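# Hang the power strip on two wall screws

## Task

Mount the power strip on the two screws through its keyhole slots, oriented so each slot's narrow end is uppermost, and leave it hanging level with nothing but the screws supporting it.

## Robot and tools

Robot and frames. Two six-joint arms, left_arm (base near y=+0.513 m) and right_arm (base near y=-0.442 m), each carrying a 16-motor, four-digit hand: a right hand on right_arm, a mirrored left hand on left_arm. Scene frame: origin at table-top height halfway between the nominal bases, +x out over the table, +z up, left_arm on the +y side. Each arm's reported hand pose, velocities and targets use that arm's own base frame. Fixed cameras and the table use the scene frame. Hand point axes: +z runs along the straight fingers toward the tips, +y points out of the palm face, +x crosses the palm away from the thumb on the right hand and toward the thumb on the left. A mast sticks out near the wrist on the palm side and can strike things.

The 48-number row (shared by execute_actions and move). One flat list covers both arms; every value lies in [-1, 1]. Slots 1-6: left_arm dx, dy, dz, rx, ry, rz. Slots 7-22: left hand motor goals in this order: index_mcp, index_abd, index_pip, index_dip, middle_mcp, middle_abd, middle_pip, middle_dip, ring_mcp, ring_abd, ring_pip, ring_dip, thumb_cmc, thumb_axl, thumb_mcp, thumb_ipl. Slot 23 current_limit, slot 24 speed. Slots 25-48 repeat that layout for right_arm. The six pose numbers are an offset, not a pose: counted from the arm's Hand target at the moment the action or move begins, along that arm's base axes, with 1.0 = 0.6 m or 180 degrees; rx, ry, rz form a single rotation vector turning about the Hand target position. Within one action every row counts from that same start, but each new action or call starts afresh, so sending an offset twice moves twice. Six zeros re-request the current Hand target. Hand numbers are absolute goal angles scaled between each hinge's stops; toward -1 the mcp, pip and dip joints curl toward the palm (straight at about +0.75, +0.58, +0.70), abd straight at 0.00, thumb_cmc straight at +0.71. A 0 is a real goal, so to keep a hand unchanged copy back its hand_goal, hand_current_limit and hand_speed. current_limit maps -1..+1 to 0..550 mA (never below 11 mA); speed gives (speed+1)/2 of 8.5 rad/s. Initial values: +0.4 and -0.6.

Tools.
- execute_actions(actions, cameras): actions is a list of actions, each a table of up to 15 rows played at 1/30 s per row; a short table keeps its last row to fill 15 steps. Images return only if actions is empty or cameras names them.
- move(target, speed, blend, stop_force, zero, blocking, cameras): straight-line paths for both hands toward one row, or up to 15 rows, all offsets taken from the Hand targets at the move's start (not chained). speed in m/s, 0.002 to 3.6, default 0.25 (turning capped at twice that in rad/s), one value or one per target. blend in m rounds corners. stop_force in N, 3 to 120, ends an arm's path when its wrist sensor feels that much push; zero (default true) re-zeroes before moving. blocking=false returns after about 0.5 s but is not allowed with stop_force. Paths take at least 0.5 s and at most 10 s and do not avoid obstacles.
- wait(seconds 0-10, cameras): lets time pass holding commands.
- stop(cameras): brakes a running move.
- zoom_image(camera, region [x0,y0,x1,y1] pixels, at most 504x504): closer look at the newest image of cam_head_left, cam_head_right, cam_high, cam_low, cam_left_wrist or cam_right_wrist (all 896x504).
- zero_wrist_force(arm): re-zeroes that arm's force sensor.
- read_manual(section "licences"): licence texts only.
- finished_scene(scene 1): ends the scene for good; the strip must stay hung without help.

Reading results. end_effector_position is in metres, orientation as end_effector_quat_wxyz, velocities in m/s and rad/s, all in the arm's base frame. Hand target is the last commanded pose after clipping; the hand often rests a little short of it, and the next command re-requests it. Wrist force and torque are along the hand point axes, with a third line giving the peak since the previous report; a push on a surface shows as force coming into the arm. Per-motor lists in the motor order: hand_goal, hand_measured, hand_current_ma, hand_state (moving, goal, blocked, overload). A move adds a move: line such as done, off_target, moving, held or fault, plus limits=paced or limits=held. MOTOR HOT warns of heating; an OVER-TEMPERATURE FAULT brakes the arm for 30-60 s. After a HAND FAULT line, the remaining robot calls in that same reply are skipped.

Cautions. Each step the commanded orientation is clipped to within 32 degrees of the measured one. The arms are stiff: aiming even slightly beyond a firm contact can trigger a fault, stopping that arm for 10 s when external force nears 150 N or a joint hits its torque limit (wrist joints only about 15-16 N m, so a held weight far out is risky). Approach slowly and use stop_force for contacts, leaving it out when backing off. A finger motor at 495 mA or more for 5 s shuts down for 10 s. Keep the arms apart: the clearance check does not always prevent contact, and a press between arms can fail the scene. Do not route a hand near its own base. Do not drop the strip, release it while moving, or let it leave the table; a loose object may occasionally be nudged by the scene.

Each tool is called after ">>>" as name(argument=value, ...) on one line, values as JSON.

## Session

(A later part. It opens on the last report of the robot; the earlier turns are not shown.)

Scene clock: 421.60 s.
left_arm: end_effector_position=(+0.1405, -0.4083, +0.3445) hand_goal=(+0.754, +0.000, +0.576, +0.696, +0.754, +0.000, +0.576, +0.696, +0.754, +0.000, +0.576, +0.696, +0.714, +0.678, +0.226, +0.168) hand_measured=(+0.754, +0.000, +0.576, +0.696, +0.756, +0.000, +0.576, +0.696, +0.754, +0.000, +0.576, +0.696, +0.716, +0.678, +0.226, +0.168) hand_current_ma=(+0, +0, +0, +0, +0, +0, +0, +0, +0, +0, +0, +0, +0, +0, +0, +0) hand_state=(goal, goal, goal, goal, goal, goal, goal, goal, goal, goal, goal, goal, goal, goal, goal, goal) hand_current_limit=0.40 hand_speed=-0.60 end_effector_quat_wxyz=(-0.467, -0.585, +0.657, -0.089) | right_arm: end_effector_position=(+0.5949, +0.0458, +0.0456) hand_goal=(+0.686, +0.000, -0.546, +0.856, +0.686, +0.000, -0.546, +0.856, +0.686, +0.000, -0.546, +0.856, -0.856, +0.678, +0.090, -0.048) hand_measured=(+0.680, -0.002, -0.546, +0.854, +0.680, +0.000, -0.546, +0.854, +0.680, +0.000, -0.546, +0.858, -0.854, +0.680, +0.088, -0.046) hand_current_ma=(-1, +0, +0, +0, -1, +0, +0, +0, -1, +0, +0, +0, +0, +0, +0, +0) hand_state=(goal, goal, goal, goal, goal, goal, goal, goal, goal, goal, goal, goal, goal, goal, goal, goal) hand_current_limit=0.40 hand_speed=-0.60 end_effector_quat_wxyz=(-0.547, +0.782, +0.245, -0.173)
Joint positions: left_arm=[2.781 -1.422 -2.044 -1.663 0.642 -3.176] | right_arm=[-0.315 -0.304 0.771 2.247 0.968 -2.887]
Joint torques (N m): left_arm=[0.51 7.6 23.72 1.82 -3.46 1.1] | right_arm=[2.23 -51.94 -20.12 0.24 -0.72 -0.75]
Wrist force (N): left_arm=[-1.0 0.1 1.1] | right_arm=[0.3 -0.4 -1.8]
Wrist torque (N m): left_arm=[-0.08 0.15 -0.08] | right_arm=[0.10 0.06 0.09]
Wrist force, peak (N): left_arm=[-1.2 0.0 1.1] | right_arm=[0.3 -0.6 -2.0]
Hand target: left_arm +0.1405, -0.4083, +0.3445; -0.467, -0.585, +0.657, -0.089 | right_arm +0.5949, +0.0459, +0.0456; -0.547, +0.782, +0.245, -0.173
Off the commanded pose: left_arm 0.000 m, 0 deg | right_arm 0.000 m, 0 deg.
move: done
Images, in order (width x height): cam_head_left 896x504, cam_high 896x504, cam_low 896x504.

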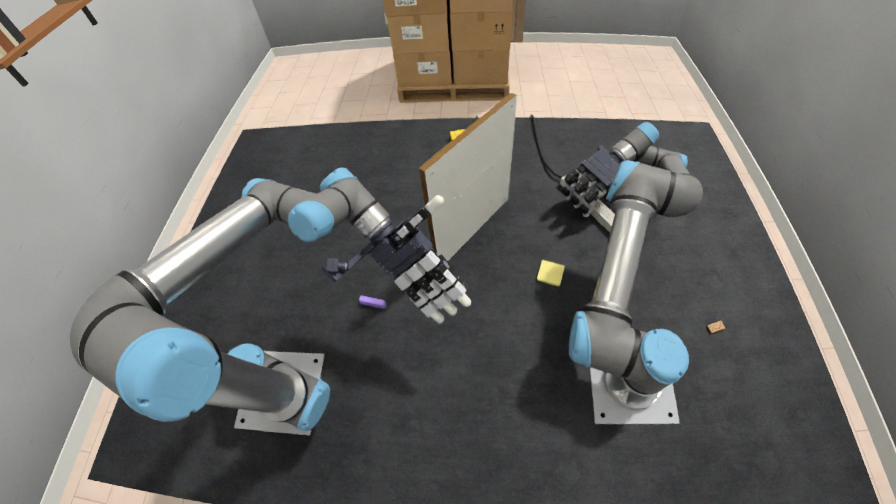

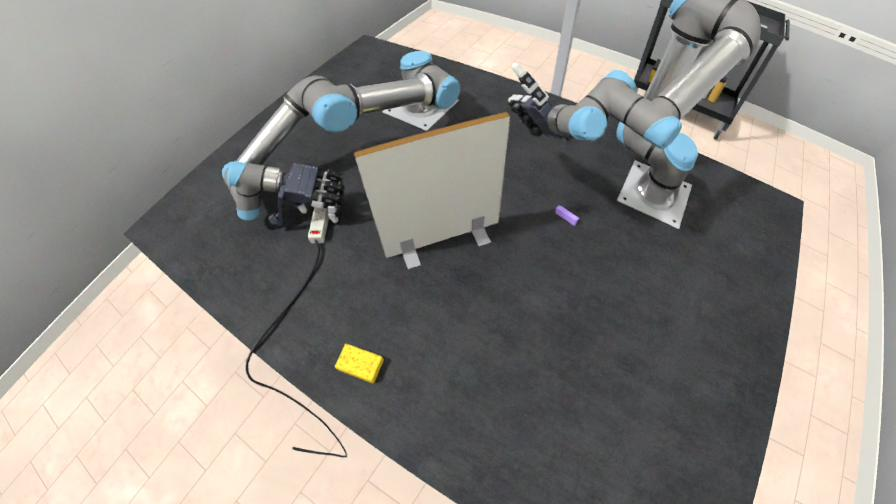

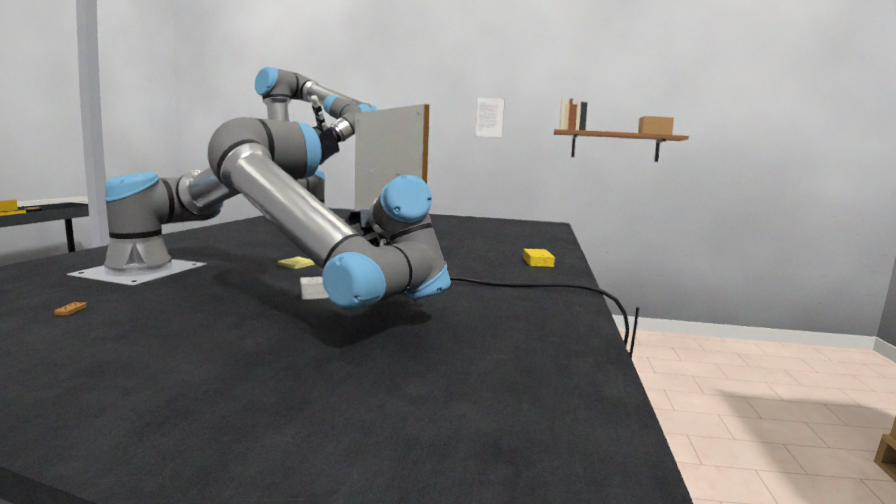

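>>> move(target=[0,0,0,0,0,0,0.754,0,0.576,0.696,0.754,0,0.576,0.696,0.754,0,0.576,0.696,0.714,0.678,0.226,0.168,0.4,-0.6, 0,0,0,0,0,0,0.33,0,-0.547,0.855,0.33,0,-0.547,0.855,0.33,0,-0.547,0.855,-0.857,0.677,-0.6,-0.0486,0.75,-0.85], speed=0.1, cameras=["cam_low","cam_high","cam_head_left"])

>>> wait(seconds=0.5)

>>> zoom_image(camera="cam_high", region=[240, 140, 380, 260])

Scene clock: 422.83 s.
left_arm: end_effector_position=(+0.1405, -0.4083, +0.3445) hand_goal=(+0.754, +0.000, +0.576, +0.696, +0.754, +0.000, +0.576, +0.696, +0.754, +0.000, +0.576, +0.696, +0.714, +0.678, +0.226, +0.168) hand_measured=(+0.754, +0.000, +0.576, +0.696, +0.756, +0.000, +0.576, +0.696, +0.754, +0.000, +0.576, +0.696, +0.716, +0.678, +0.226, +0.168) hand_current_ma=(+0, +0, +0, +0, +0, +0, +0, +0, +0, +0, +0, +0, +0, +0, +0, +0) hand_state=(goal, goal, goal, goal, goal, goal, goal, goal, goal, goal, goal, goal, goal, goal, goal, goal) hand_current_limit=0.40 hand_speed=-0.60 end_effector_quat_wxyz=(-0.467, -0.585, +0.657, -0.089) | right_arm: end_effector_position=(+0.5949, +0.0459, +0.0456) hand_goal=(+0.330, +0.000, -0.546, +0.856, +0.330, +0.000, -0.546, +0.856, +0.330, +0.000, -0.546, +0.856, -0.856, +0.678, -0.600, -0.048) hand_measured=(+0.446, -0.002, -0.524, +0.866, +0.440, +0.000, -0.524, +0.866, +0.432, +0.000, -0.522, +0.864, -0.852, +0.680, -0.082, -0.024) hand_current_ma=(+236, +0, +9, +2, +212, +0, +8, +2, +183, +0, +9, +1, +0, +0, +481, +17) hand_state=(blocked, goal, blocked, goal, blocked, goal, blocked, goal, blocked, goal, blocked, goal, goal, goal, blocked, blocked) hand_current_limit=0.75 hand_speed=-0.85 end_effector_quat_wxyz=(-0.547, +0.782, +0.245, -0.173)
Joint positions: left_arm=[2.781 -1.422 -2.044 -1.663 0.642 -3.176] | right_arm=[-0.315 -0.304 0.771 2.247 0.968 -2.887]
Joint torques (N m): left_arm=[0.81 7.32 24.12 1.67 -3.63 1.22] | right_arm=[9.08 -51.43 -19.19 0.3 -0.57 -0.49]
Wrist force (N): left_arm=[-0.9 0.0 0.8] | right_arm=[0.0 -10.4 -2.3]
Wrist torque (N m): left_arm=[-0.05 0.13 -0.08] | right_arm=[0.06 0.10 -0.13]
Wrist force, peak (N): left_arm=[-1.3 0.0 0.9] | right_arm=[0.0 -11.7 -2.3]
Hand target: left_arm +0.1405, -0.4083, +0.3445; -0.467, -0.585, +0.657, -0.089 | right_arm +0.5949, +0.0459, +0.0456; -0.547, +0.782, +0.245, -0.173
Off the commanded pose: left_arm 0.000 m, 0 deg | right_arm 0.000 m, 0 deg.
move: done
Images, in order (width x height): cam_head_left 896x504, cam_high 896x504, cam_low 896x504.

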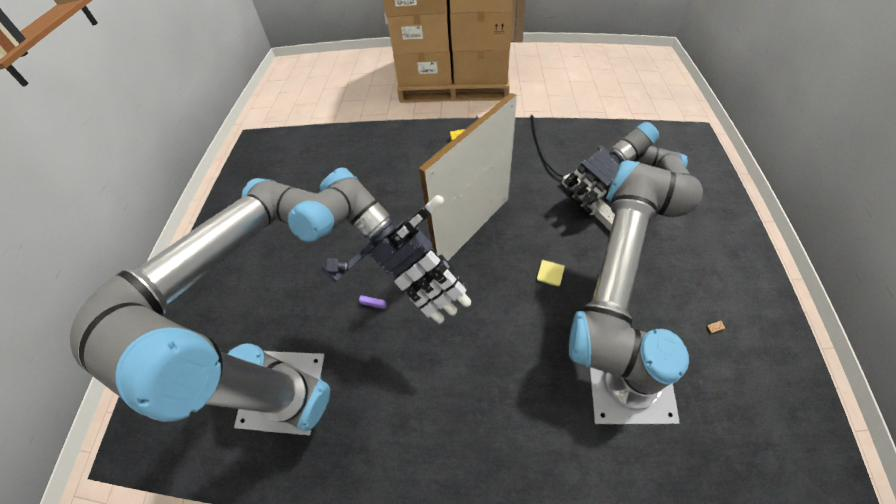

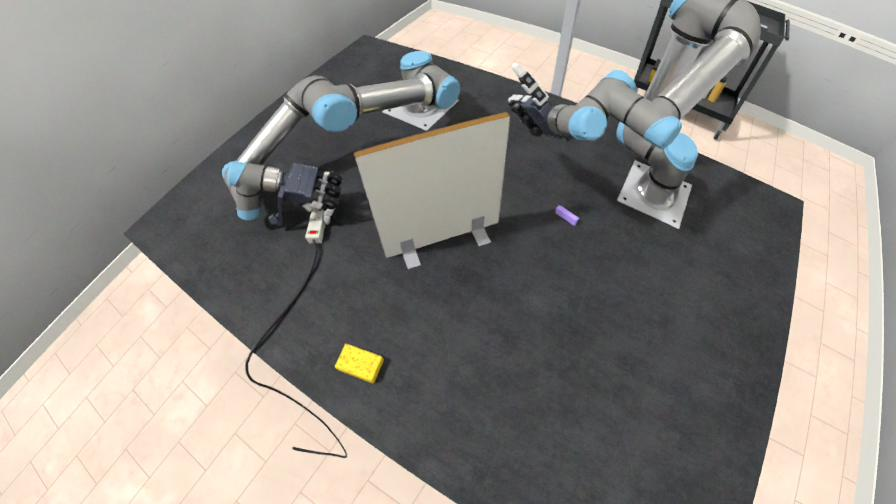

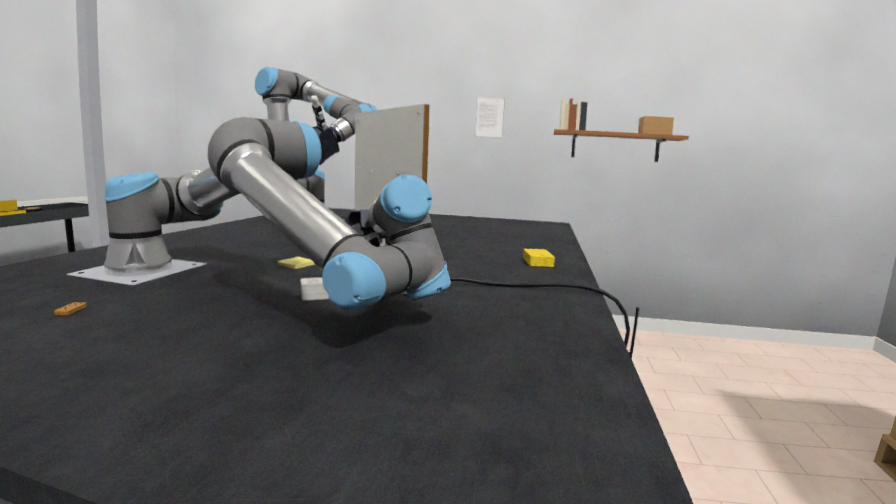

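Scene clock: 423.33 s.
left_arm: end_effector_position=(+0.1405, -0.4083, +0.3445) hand_goal=(+0.754, +0.000, +0.576, +0.696, +0.754, +0.000, +0.576, +0.696, +0.754, +0.000, +0.576, +0.696, +0.714, +0.678, +0.226, +0.168) hand_measured=(+0.754, +0.000, +0.576, +0.696, +0.756, +0.000, +0.576, +0.696, +0.754, +0.000, +0.576, +0.696, +0.716, +0.678, +0.226, +0.168) hand_current_ma=(+0, +0, +0, +0, +0, +0, +0, +0, +0, +0, +0, +0, +0, +0, +0, +0) hand_state=(goal, goal, goal, goal, goal, goal, goal, goal, goal, goal, goal, goal, goal, goal, goal, goal) hand_current_limit=0.40 hand_speed=-0.60 end_effector_quat_wxyz=(-0.467, -0.585, +0.657, -0.089) | right_arm: end_effector_position=(+0.5949, +0.0459, +0.0456) hand_goal=(+0.330, +0.000, -0.546, +0.856, +0.330, +0.000, -0.546, +0.856, +0.330, +0.000, -0.546, +0.856, -0.856, +0.678, -0.600, -0.048) hand_measured=(+0.446, -0.002, -0.524, +0.866, +0.440, +0.000, -0.524, +0.866, +0.432, +0.000, -0.522, +0.864, -0.852, +0.680, -0.082, -0.024) hand_current_ma=(+236, +0, +9, +2, +212, +0, +8, +2, +183, +0, +9, +1, +0, +0, +481, +18) hand_state=(blocked, goal, blocked, goal, blocked, goal, blocked, goal, blocked, goal, blocked, goal, goal, goal, blocked, blocked) hand_current_limit=0.75 hand_speed=-0.85 end_effector_quat_wxyz=(-0.547, +0.782, +0.245, -0.173)
Joint positions: left_arm=[2.781 -1.422 -2.044 -1.663 0.642 -3.176] | right_arm=[-0.315 -0.304 0.771 2.247 0.968 -2.887]
Joint torques (N m): left_arm=[0.5 6.89 23.5 1.84 -3.48 0.98] | right_arm=[8.85 -52.06 -18.3 0.36 -0.46 -0.38]
Wrist force (N): left_arm=[-1.0 -0.2 1.1] | right_arm=[0.1 -11.5 -2.2]
Wrist torque (N m): left_arm=[-0.11 0.15 -0.07] | right_arm=[0.03 0.11 -0.13]
Wrist force, peak (N): left_arm=[-1.3 0.2 0.8] | right_arm=[-0.1 -11.5 -2.5]
Hand target: left_arm +0.1405, -0.4083, +0.3445; -0.467, -0.585, +0.657, -0.089 | right_arm +0.5949, +0.0459, +0.0456; -0.547, +0.782, +0.245, -0.173
Off the commanded pose: left_arm 0.000 m, 0 deg | right_arm 0.000 m, 0 deg.
wait: 0.50 s; at rest by 0.17 s

Scaled by 3.600 from the camera's 896x504 image, which has a finer 1280x720 frame.
This view is cut from an older image: the scene may have changed since it was taken.

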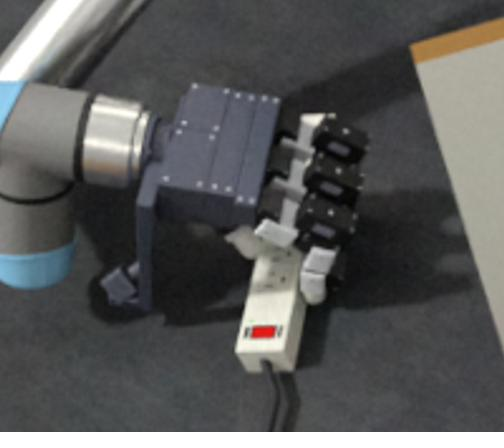

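>>> move(target=[0,0,0,0,0,0,0.754,0,0.576,0.696,0.754,0,0.576,0.696,0.754,0,0.576,0.696,0.714,0.678,0.226,0.168,0.4,-0.6, 0,0,0.13,0,0,0,0.33,0,-0.547,0.855,0.33,0,-0.547,0.855,0.33,0,-0.547,0.855,-0.857,0.677,-0.6,-0.0486,0.75,-0.85], speed=0.08, cameras=["cam_low","cam_high","cam_head_left"])

>>> zoom_image(camera="cam_high", region=[240, 120, 380, 260])

>>> zoom_image(camera="cam_low", region=[260, 180, 480, 340])

Scene clock: 425.07 s.
left_arm: end_effector_position=(+0.1405, -0.4083, +0.3445) hand_goal=(+0.754, +0.000, +0.576, +0.696, +0.754, +0.000, +0.576, +0.696, +0.754, +0.000, +0.576, +0.696, +0.714, +0.678, +0.226, +0.168) hand_measured=(+0.754, +0.000, +0.576, +0.696, +0.756, +0.000, +0.576, +0.696, +0.754, +0.000, +0.576, +0.696, +0.716, +0.678, +0.226, +0.168) hand_current_ma=(+0, +0, +0, +0, +0, +0, +0, +0, +0, +0, +0, +0, +0, +0, +0, +0) hand_state=(goal, goal, goal, goal, goal, goal, goal, goal, goal, goal, goal, goal, goal, goal, goal, goal) hand_current_limit=0.40 hand_speed=-0.60 end_effector_quat_wxyz=(-0.467, -0.585, +0.657, -0.089) | right_arm: end_effector_position=(+0.5949, +0.0459, +0.1234) hand_goal=(+0.330, +0.000, -0.546, +0.856, +0.330, +0.000, -0.546, +0.856, +0.330, +0.000, -0.546, +0.856, -0.856, +0.678, -0.600, -0.048) hand_measured=(+0.418, -0.006, -0.504, +0.876, +0.404, +0.000, -0.510, +0.876, +0.384, +0.000, -0.512, +0.870, -0.836, +0.686, -0.082, -0.002) hand_current_ma=(+139, -1, +29, +8, +96, +0, +21, +7, +54, +0, +19, +3, +7, +1, +481, +60) hand_state=(blocked, goal, blocked, blocked, blocked, goal, blocked, goal, blocked, goal, blocked, goal, goal, goal, blocked, blocked) hand_current_limit=0.75 hand_speed=-0.85 end_effector_quat_wxyz=(-0.547, +0.782, +0.245, -0.173)
Joint positions: left_arm=[2.781 -1.422 -2.044 -1.663 0.642 -3.176] | right_arm=[-0.315 -0.41 0.778 2.346 0.968 -2.887]
Joint torques (N m): left_arm=[1.31 6.52 23.12 1.7 -3.55 1.16] | right_arm=[-0.33 -66.2 -21.67 5.42 -0.12 -0.22]
Wrist force (N): left_arm=[-0.9 0.1 0.8] | right_arm=[1.7 2.4 -1.3]
Wrist torque (N m): left_arm=[-0.05 0.13 -0.08] | right_arm=[0.14 0.14 0.17]
Wrist force, peak (N): left_arm=[-1.1 -0.1 1.1] | right_arm=[0.1 -11.6 -2.3]
Hand target: left_arm +0.1405, -0.4083, +0.3445; -0.467, -0.585, +0.657, -0.089 | right_arm +0.5949, +0.0459, +0.1236; -0.547, +0.782, +0.245, -0.173
Off the commanded pose: left_arm 0.000 m, 0 deg | right_arm 0.000 m, 0 deg.
move: done
Images, in order (width x height): cam_head_left 896x504, cam_high 896x504, cam_low 896x504.

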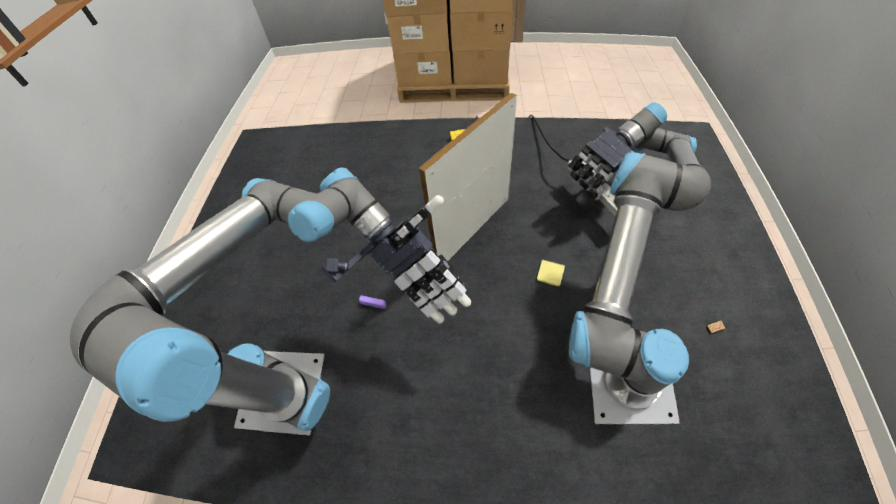

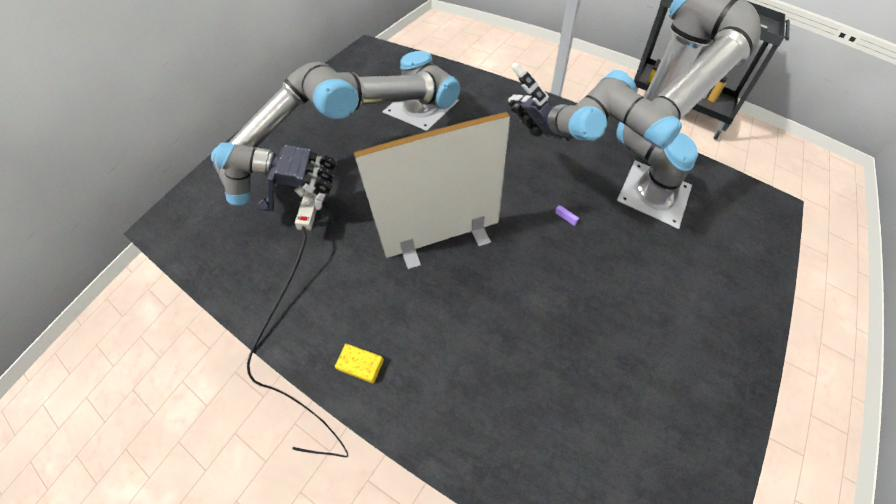

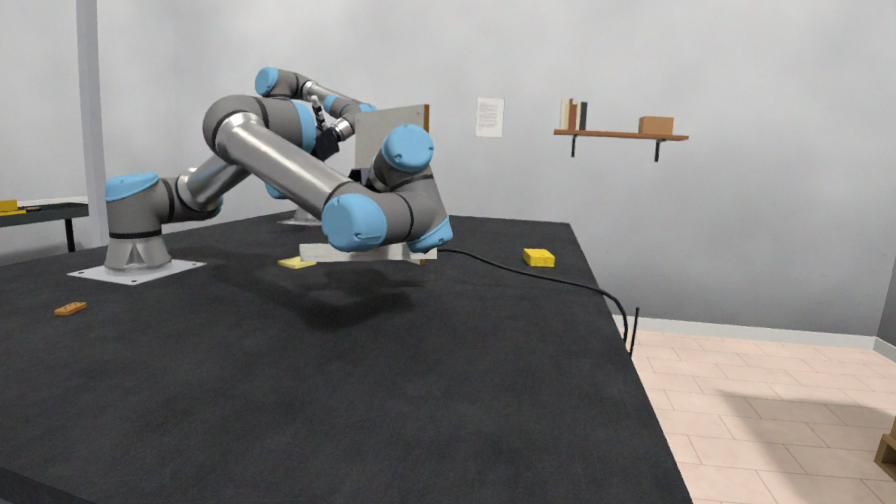

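Scaled by 3.600 from the camera's 896x504 image, which has a finer 1280x720 frame.

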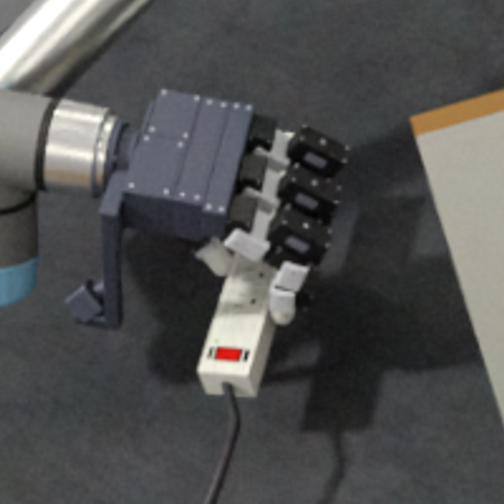

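Scaled by 2.291 from the camera's 896x504 image, which has a finer 1280x720 frame.

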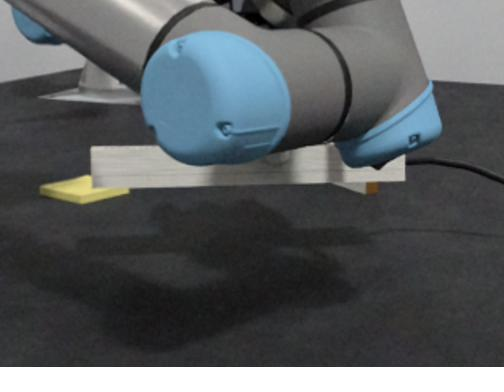

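>>> zoom_image(camera="cam_low", region=[290, 230, 370, 280])

>>> zoom_image(camera="cam_low", region=[370, 230, 450, 280])

>>> zoom_image(camera="cam_head_left", region=[540, 90, 680, 250])

Scaled by 6.300 from the camera's 896x504 image, which has a finer 1280x720 frame.

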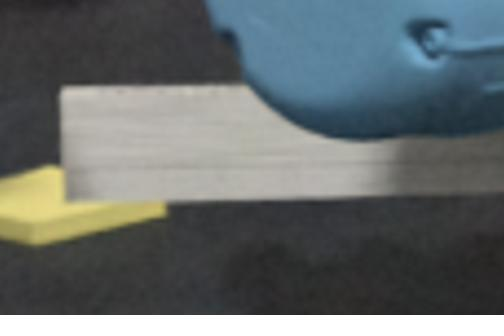

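Scaled by 6.300 from the camera's 896x504 image, which has a finer 1280x720 frame.

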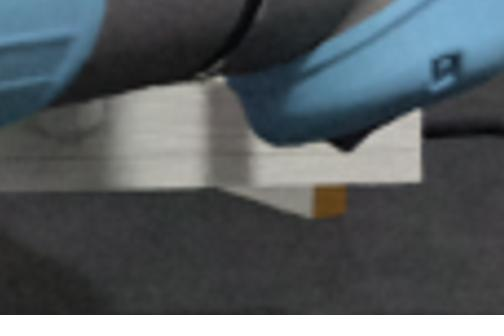

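Scaled by 3.150 from the camera's 896x504 image, which has a finer 1280x720 frame.

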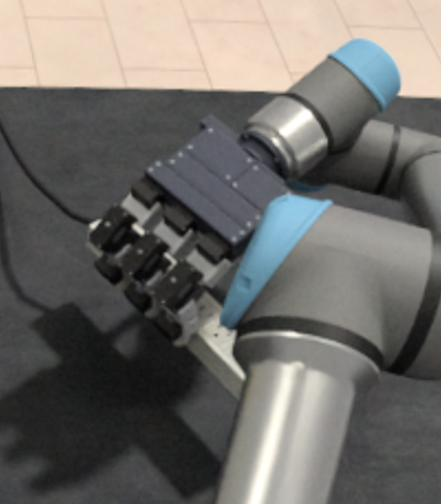

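>>> move(target=[0,0,0,0,0,0,0.754,0,0.576,0.696,0.754,0,0.576,0.696,0.754,0,0.576,0.696,0.714,0.678,0.226,0.168,0.4,-0.6, 0,0,-0.1317,0,0,0,0.33,0,-0.547,0.855,0.33,0,-0.547,0.855,0.33,0,-0.547,0.855,-0.857,0.677,-0.6,-0.0486,0.75,-0.85], speed=0.05, stop_force=7)

Scene clock: 433.23 s.
left_arm: end_effector_position=(+0.1405, -0.4083, +0.3445) hand_goal=(+0.754, +0.000, +0.576, +0.696, +0.754, +0.000, +0.576, +0.696, +0.754, +0.000, +0.576, +0.696, +0.714, +0.678, +0.226, +0.168) hand_measured=(+0.754, +0.000, +0.576, +0.696, +0.756, +0.000, +0.576, +0.696, +0.754, +0.000, +0.576, +0.696, +0.716, +0.678, +0.226, +0.168) hand_current_ma=(+0, +0, +0, +0, +0, +0, +0, +0, +0, +0, +0, +0, +0, +0, +0, +0) hand_state=(goal, goal, goal, goal, goal, goal, goal, goal, goal, goal, goal, goal, goal, goal, goal, goal) hand_current_limit=0.40 hand_speed=-0.60 end_effector_quat_wxyz=(-0.467, -0.585, +0.657, -0.089) | right_arm: end_effector_position=(+0.5948, +0.0459, +0.0529) hand_goal=(+0.330, +0.000, -0.546, +0.856, +0.330, +0.000, -0.546, +0.856, +0.330, +0.000, -0.546, +0.856, -0.856, +0.678, -0.600, -0.048) hand_measured=(+0.416, -0.004, -0.504, +0.876, +0.402, +0.000, -0.510, +0.876, +0.384, +0.000, -0.508, +0.872, -0.838, +0.686, -0.082, +0.002) hand_current_ma=(+130, +0, +30, +8, +94, +0, +21, +7, +54, +0, +23, +4, +6, +1, +481, +71) hand_state=(blocked, goal, blocked, blocked, blocked, goal, blocked, goal, blocked, goal, blocked, goal, goal, goal, blocked, blocked) hand_current_limit=0.75 hand_speed=-0.85 end_effector_quat_wxyz=(-0.547, +0.782, +0.245, -0.173)
Joint positions: left_arm=[2.781 -1.422 -2.044 -1.663 0.642 -3.176] | right_arm=[-0.315 -0.316 0.775 2.255 0.968 -2.887]
Joint torques (N m): left_arm=[1.5 6.53 22.23 1.74 -3.65 1.08] | right_arm=[-2.68 -66.91 -8.04 5.55 0.32 -1.44]
Wrist force (N): left_arm=[-0.8 0.0 1.1] | right_arm=[0.2 2.4 -1.2]
Wrist torque (N m): left_arm=[-0.07 0.12 -0.07] | right_arm=[0.14 0.11 0.03]
Wrist force, peak (N): left_arm=[-1.3 -0.2 0.9] | right_arm=[0.2 -7.2 -6.4]
Hand target: left_arm +0.1405, -0.4083, +0.3445; -0.467, -0.585, +0.657, -0.089 | right_arm +0.5948, +0.0459, +0.0529; -0.547, +0.782, +0.245, -0.173 (not the last commanded pose)
Off the commanded pose: left_arm 0.000 m, 0 deg | right_arm 0.008 m, 0 deg.
move: contact (right_arm)

>>> move(target=[0,0,0,0,0,0,0.754,0,0.576,0.696,0.754,0,0.576,0.696,0.754,0,0.576,0.696,0.714,0.678,0.226,0.168,0.4,-0.6, 0,0,-0.0083,0,0,0,0.33,0,-0.547,0.855,0.33,0,-0.547,0.855,0.33,0,-0.547,0.855,-0.857,0.677,-0.6,-0.0486,0.75,-0.85], speed=0.03, stop_force=15)

>>> move(target=[0,0,0,0,0,0,0.754,0,0.576,0.696,0.754,0,0.576,0.696,0.754,0,0.576,0.696,0.714,0.678,0.226,0.168,0.4,-0.6, 0,0,0,0,0,0,0.55,0,-0.6,0.85,0.55,0,-0.6,0.85,0.55,0,-0.6,0.85,-0.83,0.677,0.1,0.0,0.5,-0.9], speed=0.03, cameras=["cam_low","cam_high"])

>>> zoom_image(camera="cam_high", region=[240, 140, 380, 260])

Scene clock: 434.90 s.
left_arm: end_effector_position=(+0.1405, -0.4083, +0.3445) hand_goal=(+0.754, +0.000, +0.576, +0.696, +0.754, +0.000, +0.576, +0.696, +0.754, +0.000, +0.576, +0.696, +0.714, +0.678, +0.226, +0.168) hand_measured=(+0.754, +0.000, +0.576, +0.696, +0.756, +0.000, +0.576, +0.696, +0.754, +0.000, +0.576, +0.696, +0.716, +0.678, +0.226, +0.168) hand_current_ma=(+0, +0, +0, +0, +0, +0, +0, +0, +0, +0, +0, +0, +0, +0, +0, +0) hand_state=(goal, goal, goal, goal, goal, goal, goal, goal, goal, goal, goal, goal, goal, goal, goal, goal) hand_current_limit=0.40 hand_speed=-0.60 end_effector_quat_wxyz=(-0.467, -0.585, +0.657, -0.089) | right_arm: end_effector_position=(+0.5948, +0.0459, +0.0480) hand_goal=(+0.330, +0.000, -0.546, +0.856, +0.330, +0.000, -0.546, +0.856, +0.330, +0.000, -0.546, +0.856, -0.856, +0.678, -0.600, -0.048) hand_measured=(+0.416, -0.004, -0.504, +0.876, +0.402, +0.000, -0.510, +0.876, +0.384, +0.000, -0.508, +0.872, -0.838, +0.686, -0.082, +0.006) hand_current_ma=(+130, +0, +28, +8, +94, +0, +21, +7, +54, +0, +24, +5, +6, +1, +481, +84) hand_state=(blocked, goal, blocked, blocked, blocked, goal, blocked, goal, blocked, goal, blocked, goal, goal, goal, blocked, blocked) hand_current_limit=0.75 hand_speed=-0.85 end_effector_quat_wxyz=(-0.547, +0.782, +0.245, -0.173)
Joint positions: left_arm=[2.781 -1.422 -2.044 -1.663 0.642 -3.176] | right_arm=[-0.315 -0.308 0.773 2.249 0.968 -2.887]
Joint torques (N m): left_arm=[2.11 7.04 23.14 1.76 -3.71 1.21] | right_arm=[5.46 -46.36 -19.25 -0.71 0.25 -1.33]
Wrist force (N): left_arm=[-0.9 -0.2 0.9] | right_arm=[0.0 -8.2 -7.4]
Wrist torque (N m): left_arm=[-0.10 0.14 -0.08] | right_arm=[-0.10 0.21 -0.08]
Wrist force, peak (N): left_arm=[-1.3 0.0 1.0] | right_arm=[0.2 -8.9 -7.5]
Hand target: left_arm +0.1405, -0.4083, +0.3445; -0.467, -0.585, +0.657, -0.089 | right_arm +0.5948, +0.0459, +0.0480; -0.547, +0.782, +0.245, -0.173
Off the commanded pose: left_arm 0.000 m, 0 deg | right_arm 0.000 m, 0 deg.
move: done

Scene clock: 436.30 s.
left_arm: end_effector_position=(+0.1405, -0.4083, +0.3445) hand_goal=(+0.754, +0.000, +0.576, +0.696, +0.754, +0.000, +0.576, +0.696, +0.754, +0.000, +0.576, +0.696, +0.714, +0.678, +0.226, +0.168) hand_measured=(+0.754, +0.000, +0.576, +0.696, +0.756, +0.000, +0.576, +0.696, +0.754, +0.000, +0.576, +0.696, +0.716, +0.678, +0.226, +0.168) hand_current_ma=(+0, +0, +0, +0, +0, +0, +0, +0, +0, +0, +0, +0, +0, +0, +0, +0) hand_state=(goal, goal, goal, goal, goal, goal, goal, goal, goal, goal, goal, goal, goal, goal, goal, goal) hand_current_limit=0.40 hand_speed=-0.60 end_effector_quat_wxyz=(-0.467, -0.585, +0.657, -0.089) | right_arm: end_effector_position=(+0.5948, +0.0459, +0.0479) hand_goal=(+0.550, +0.000, -0.600, +0.850, +0.550, +0.000, -0.600, +0.850, +0.550, +0.000, -0.600, +0.850, -0.830, +0.678, +0.100, +0.000) hand_measured=(+0.534, -0.002, -0.596, +0.852, +0.534, +0.000, -0.596, +0.854, +0.534, +0.000, -0.596, +0.852, -0.830, +0.680, +0.096, +0.002) hand_current_ma=(-5, +0, +0, +0, -5, +0, +0, +0, -5, +0, +0, +0, +0, +0, +0, +0) hand_state=(goal, goal, goal, goal, goal, goal, goal, goal, goal, goal, goal, goal, goal, goal, goal, goal) hand_current_limit=0.50 hand_speed=-0.90 end_effector_quat_wxyz=(-0.547, +0.782, +0.245, -0.173)
Joint positions: left_arm=[2.781 -1.422 -2.044 -1.663 0.642 -3.176] | right_arm=[-0.315 -0.308 0.773 2.249 0.968 -2.887]
Joint torques (N m): left_arm=[0.72 7.06 23.57 1.73 -3.69 1.08] | right_arm=[9.49 -66.35 -18.15 4.89 0.17 -1.17]
Wrist force (N): left_arm=[-1.1 -0.2 0.9] | right_arm=[0.2 -0.2 -1.8]
Wrist torque (N m): left_arm=[-0.09 0.15 -0.08] | right_arm=[0.12 0.06 0.09]
Wrist force, peak (N): left_arm=[-1.1 0.2 1.0] | right_arm=[0.1 -8.9 -7.4]
Hand target: left_arm +0.1405, -0.4083, +0.3445; -0.467, -0.585, +0.657, -0.089 | right_arm +0.5948, +0.0459, +0.0480; -0.547, +0.782, +0.245, -0.173
Off the commanded pose: left_arm 0.000 m, 0 deg | right_arm 0.000 m, 0 deg.
move: done
Images, in order (width x height): cam_high 896x504, cam_low 896x504.

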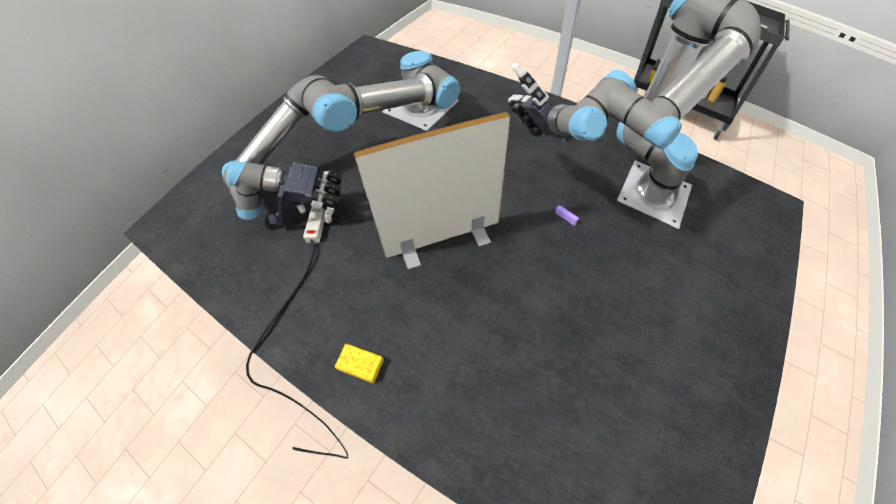

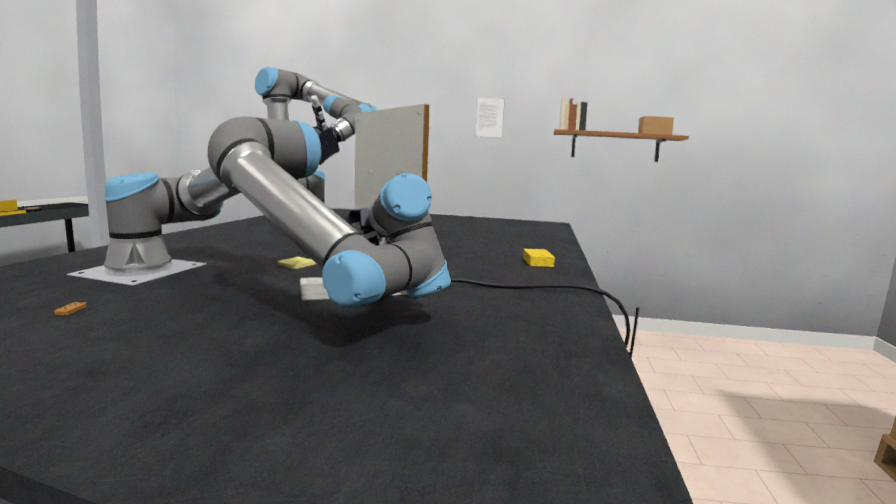

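Scaled by 3.600 from the camera's 896x504 image, which has a finer 1280x720 frame.

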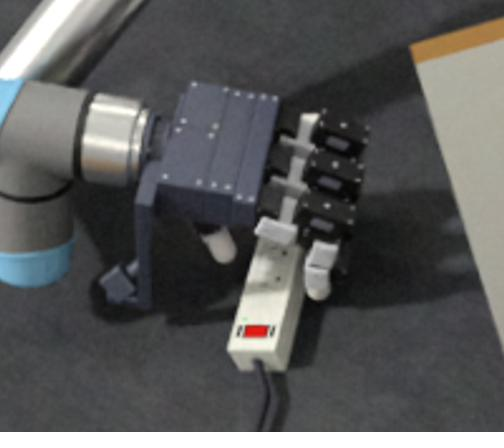

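>>> move(target=[[0,0,0,0,0,0,0.754,0,0.576,0.696,0.754,0,0.576,0.696,0.754,0,0.576,0.696,0.714,0.678,0.226,0.168,0.4,-0.6, 0,0,0,0,0,0,0.8,0,-0.736,0.84,0.8,0,-0.736,0.84,0.8,0,-0.736,0.84,-0.83,0.677,0.2,0.0,0.5,-0.8],[0,0,0,0,0,0,0.754,0,0.576,0.696,0.754,0,0.576,0.696,0.754,0,0.576,0.696,0.714,0.678,0.226,0.168,0.4,-0.6, 0,0,0.1533,0,0,0,0.8,0,-0.736,0.84,0.8,0,-0.736,0.84,0.8,0,-0.736,0.84,-0.83,0.677,0.2,0.0,0.5,-0.8]], speed=0.15, cameras=["cam_low"])

>>> zoom_image(camera="cam_low", region=[290, 260, 370, 310])

>>> zoom_image(camera="cam_low", region=[380, 260, 460, 310])

Scene clock: 438.77 s.
left_arm: end_effector_position=(+0.1405, -0.4083, +0.3445) hand_goal=(+0.754, +0.000, +0.576, +0.696, +0.754, +0.000, +0.576, +0.696, +0.754, +0.000, +0.576, +0.696, +0.714, +0.678, +0.226, +0.168) hand_measured=(+0.754, +0.000, +0.576, +0.696, +0.756, +0.000, +0.576, +0.696, +0.754, +0.000, +0.576, +0.696, +0.716, +0.678, +0.226, +0.168) hand_current_ma=(+0, +0, +0, +0, +0, +0, +0, +0, +0, +0, +0, +0, +0, +0, +0, +0) hand_state=(goal, goal, goal, goal, goal, goal, goal, goal, goal, goal, goal, goal, goal, goal, goal, goal) hand_current_limit=0.40 hand_speed=-0.60 end_effector_quat_wxyz=(-0.467, -0.585, +0.657, -0.089) | right_arm: end_effector_position=(+0.5948, +0.0459, +0.1398) hand_goal=(+0.800, +0.000, -0.736, +0.840, +0.800, +0.000, -0.736, +0.840, +0.800, +0.000, -0.736, +0.840, -0.830, +0.678, +0.200, +0.000) hand_measured=(+0.784, -0.002, -0.732, +0.842, +0.782, +0.000, -0.732, +0.844, +0.782, +0.000, -0.732, +0.842, -0.830, +0.680, +0.196, +0.002) hand_current_ma=(-6, +0, +0, +0, -6, +0, +0, +0, -6, +0, +0, +0, +0, +0, -1, +0) hand_state=(goal, goal, goal, goal, goal, goal, goal, goal, goal, goal, goal, goal, goal, goal, goal, goal) hand_current_limit=0.50 hand_speed=-0.80 end_effector_quat_wxyz=(-0.547, +0.782, +0.245, -0.173)
Joint positions: left_arm=[2.781 -1.422 -2.044 -1.663 0.642 -3.176] | right_arm=[-0.315 -0.43 0.774 2.37 0.968 -2.887]
Joint torques (N m): left_arm=[1.39 5.54 23.35 1.73 -3.63 1.15] | right_arm=[-8.15 -65.08 -20.87 4.7 0.66 -1.41]
Wrist force (N): left_arm=[-0.9 0.2 0.8] | right_arm=[0.1 -0.3 -1.8]
Wrist torque (N m): left_arm=[-0.04 0.12 -0.08] | right_arm=[0.10 0.07 0.08]
Wrist force, peak (N): left_arm=[-0.9 -0.1 1.3] | right_arm=[0.4 -1.2 -1.8]
Hand target: left_arm +0.1405, -0.4083, +0.3445; -0.467, -0.585, +0.657, -0.089 | right_arm +0.5948, +0.0459, +0.1399; -0.547, +0.782, +0.245, -0.173
Off the commanded pose: left_arm 0.000 m, 0 deg | right_arm 0.000 m, 0 deg.
move: done
Images, in order (width x height): cam_low 896x504.

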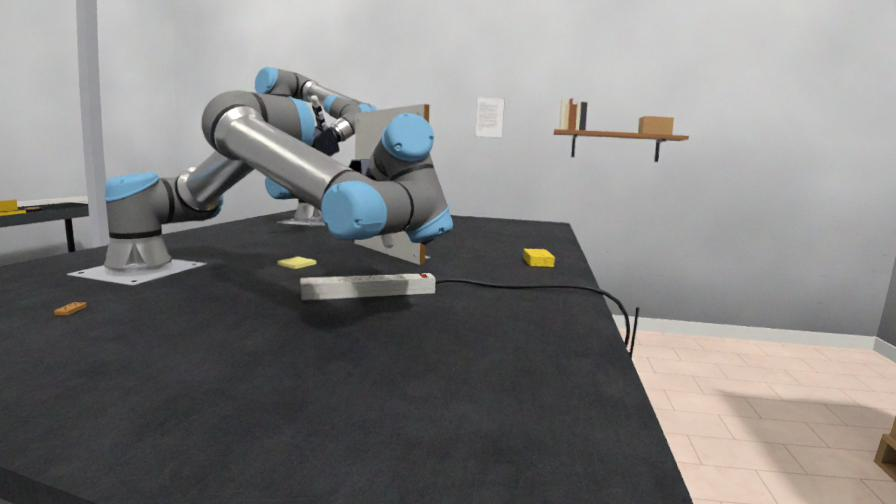

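Scaled by 6.300 from the camera's 896x504 image, which has a finer 1280x720 frame.

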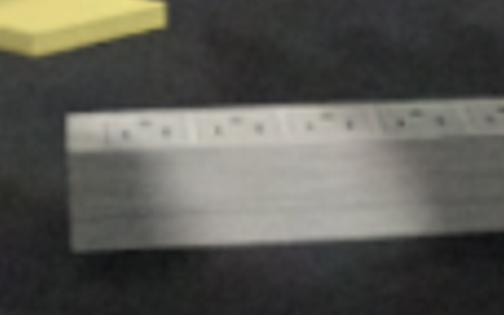

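Scaled by 6.300 from the camera's 896x504 image, which has a finer 1280x720 frame.

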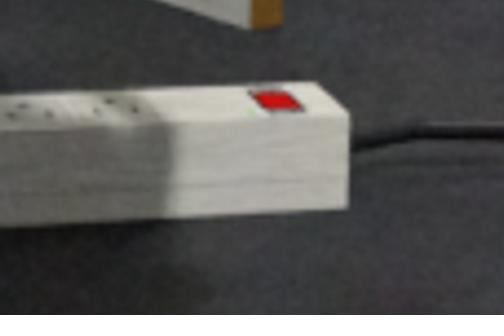

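>>> move(target=[[0,0,0,0,0,0,0.754,0,0.576,0.696,0.754,0,0.576,0.696,0.754,0,0.576,0.696,0.714,0.678,0.226,0.168,0.4,-0.6, 0.0054,-0.0078,-0.1,0,0,-0.01278,0.8,0,-0.736,0.84,0.8,0,-0.736,0.84,0.8,0,-0.736,0.84,-0.80,0.677,0.2,0.0,0.5,-0.8],[0,0,0,0,0,0,0.754,0,0.576,0.696,0.754,0,0.576,0.696,0.754,0,0.576,0.696,0.714,0.678,0.226,0.168,0.4,-0.6, 0.0054,-0.0078,-0.1648,0,0,-0.01278,0.8,0,-0.736,0.84,0.8,0,-0.736,0.84,0.8,0,-0.736,0.84,-0.80,0.677,0.2,0.0,0.5,-0.8]], speed=[0.1,0.06], stop_force=8, cameras=["cam_high"])

>>> zoom_image(camera="cam_high", region=[240, 140, 380, 260])

Scene clock: 443.03 s.
left_arm: end_effector_position=(+0.1405, -0.4083, +0.3445) hand_goal=(+0.754, +0.000, +0.576, +0.696, +0.754, +0.000, +0.576, +0.696, +0.754, +0.000, +0.576, +0.696, +0.714, +0.678, +0.226, +0.168) hand_measured=(+0.754, +0.000, +0.576, +0.696, +0.756, +0.000, +0.576, +0.696, +0.754, +0.000, +0.576, +0.696, +0.716, +0.678, +0.226, +0.168) hand_current_ma=(+0, +0, +0, +0, +0, +0, +0, +0, +0, +0, +0, +0, +0, +0, +0, +0) hand_state=(goal, goal, goal, goal, goal, goal, goal, goal, goal, goal, goal, goal, goal, goal, goal, goal) hand_current_limit=0.40 hand_speed=-0.60 end_effector_quat_wxyz=(-0.467, -0.585, +0.657, -0.089) | right_arm: end_effector_position=(+0.5981, +0.0412, +0.0411) hand_goal=(+0.800, +0.000, -0.736, +0.840, +0.800, +0.000, -0.736, +0.840, +0.800, +0.000, -0.736, +0.840, -0.800, +0.678, +0.200, +0.000) hand_measured=(+0.784, -0.002, -0.732, +0.842, +0.782, +0.000, -0.732, +0.844, +0.784, +0.000, -0.732, +0.842, -0.800, +0.680, +0.196, +0.002) hand_current_ma=(-5, +0, +0, +0, -6, +0, +0, +0, -6, +0, +0, +0, +0, +0, -1, +0) hand_state=(goal, goal, goal, goal, goal, goal, goal, goal, goal, goal, goal, goal, goal, goal, goal, goal) hand_current_limit=0.50 hand_speed=-0.80 end_effector_quat_wxyz=(-0.551, +0.786, +0.229, -0.161)
Joint positions: left_arm=[2.781 -1.422 -2.044 -1.663 0.642 -3.176] | right_arm=[-0.329 -0.299 0.773 2.233 0.944 -2.874]
Joint torques (N m): left_arm=[1.64 5.59 23.4 1.82 -3.64 1.15] | right_arm=[3.11 -51.66 -19.89 0.29 -2.01 1.57]
Wrist force (N): left_arm=[-1.0 -0.1 1.0] | right_arm=[0.1 -0.3 -1.8]
Wrist torque (N m): left_arm=[-0.09 0.16 -0.08] | right_arm=[0.12 0.08 0.07]
Wrist force, peak (N): left_arm=[-1.3 0.1 1.1] | right_arm=[0.2 -1.5 -2.1]
Hand target: left_arm +0.1405, -0.4083, +0.3445; -0.467, -0.585, +0.657, -0.089 | right_arm +0.5981, +0.0412, +0.0411; -0.551, +0.786, +0.229, -0.162
Off the commanded pose: left_arm 0.000 m, 0 deg | right_arm 0.000 m, 0 deg.
move: done
Images, in order (width x height): cam_high 896x504.

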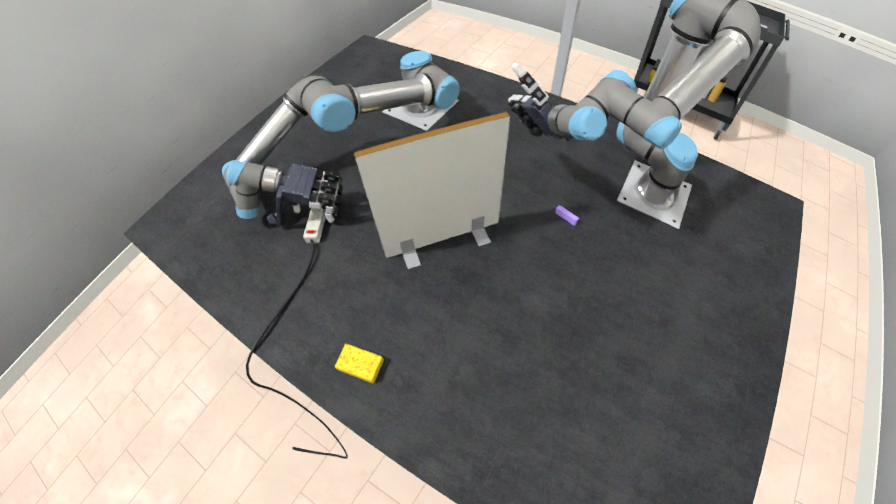

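Scaled by 3.600 from the camera's 896x504 image, which has a finer 1280x720 frame.

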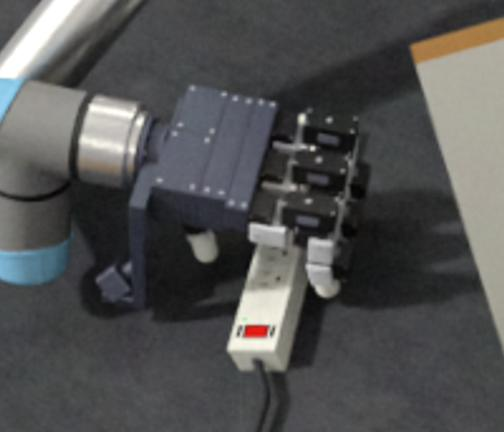

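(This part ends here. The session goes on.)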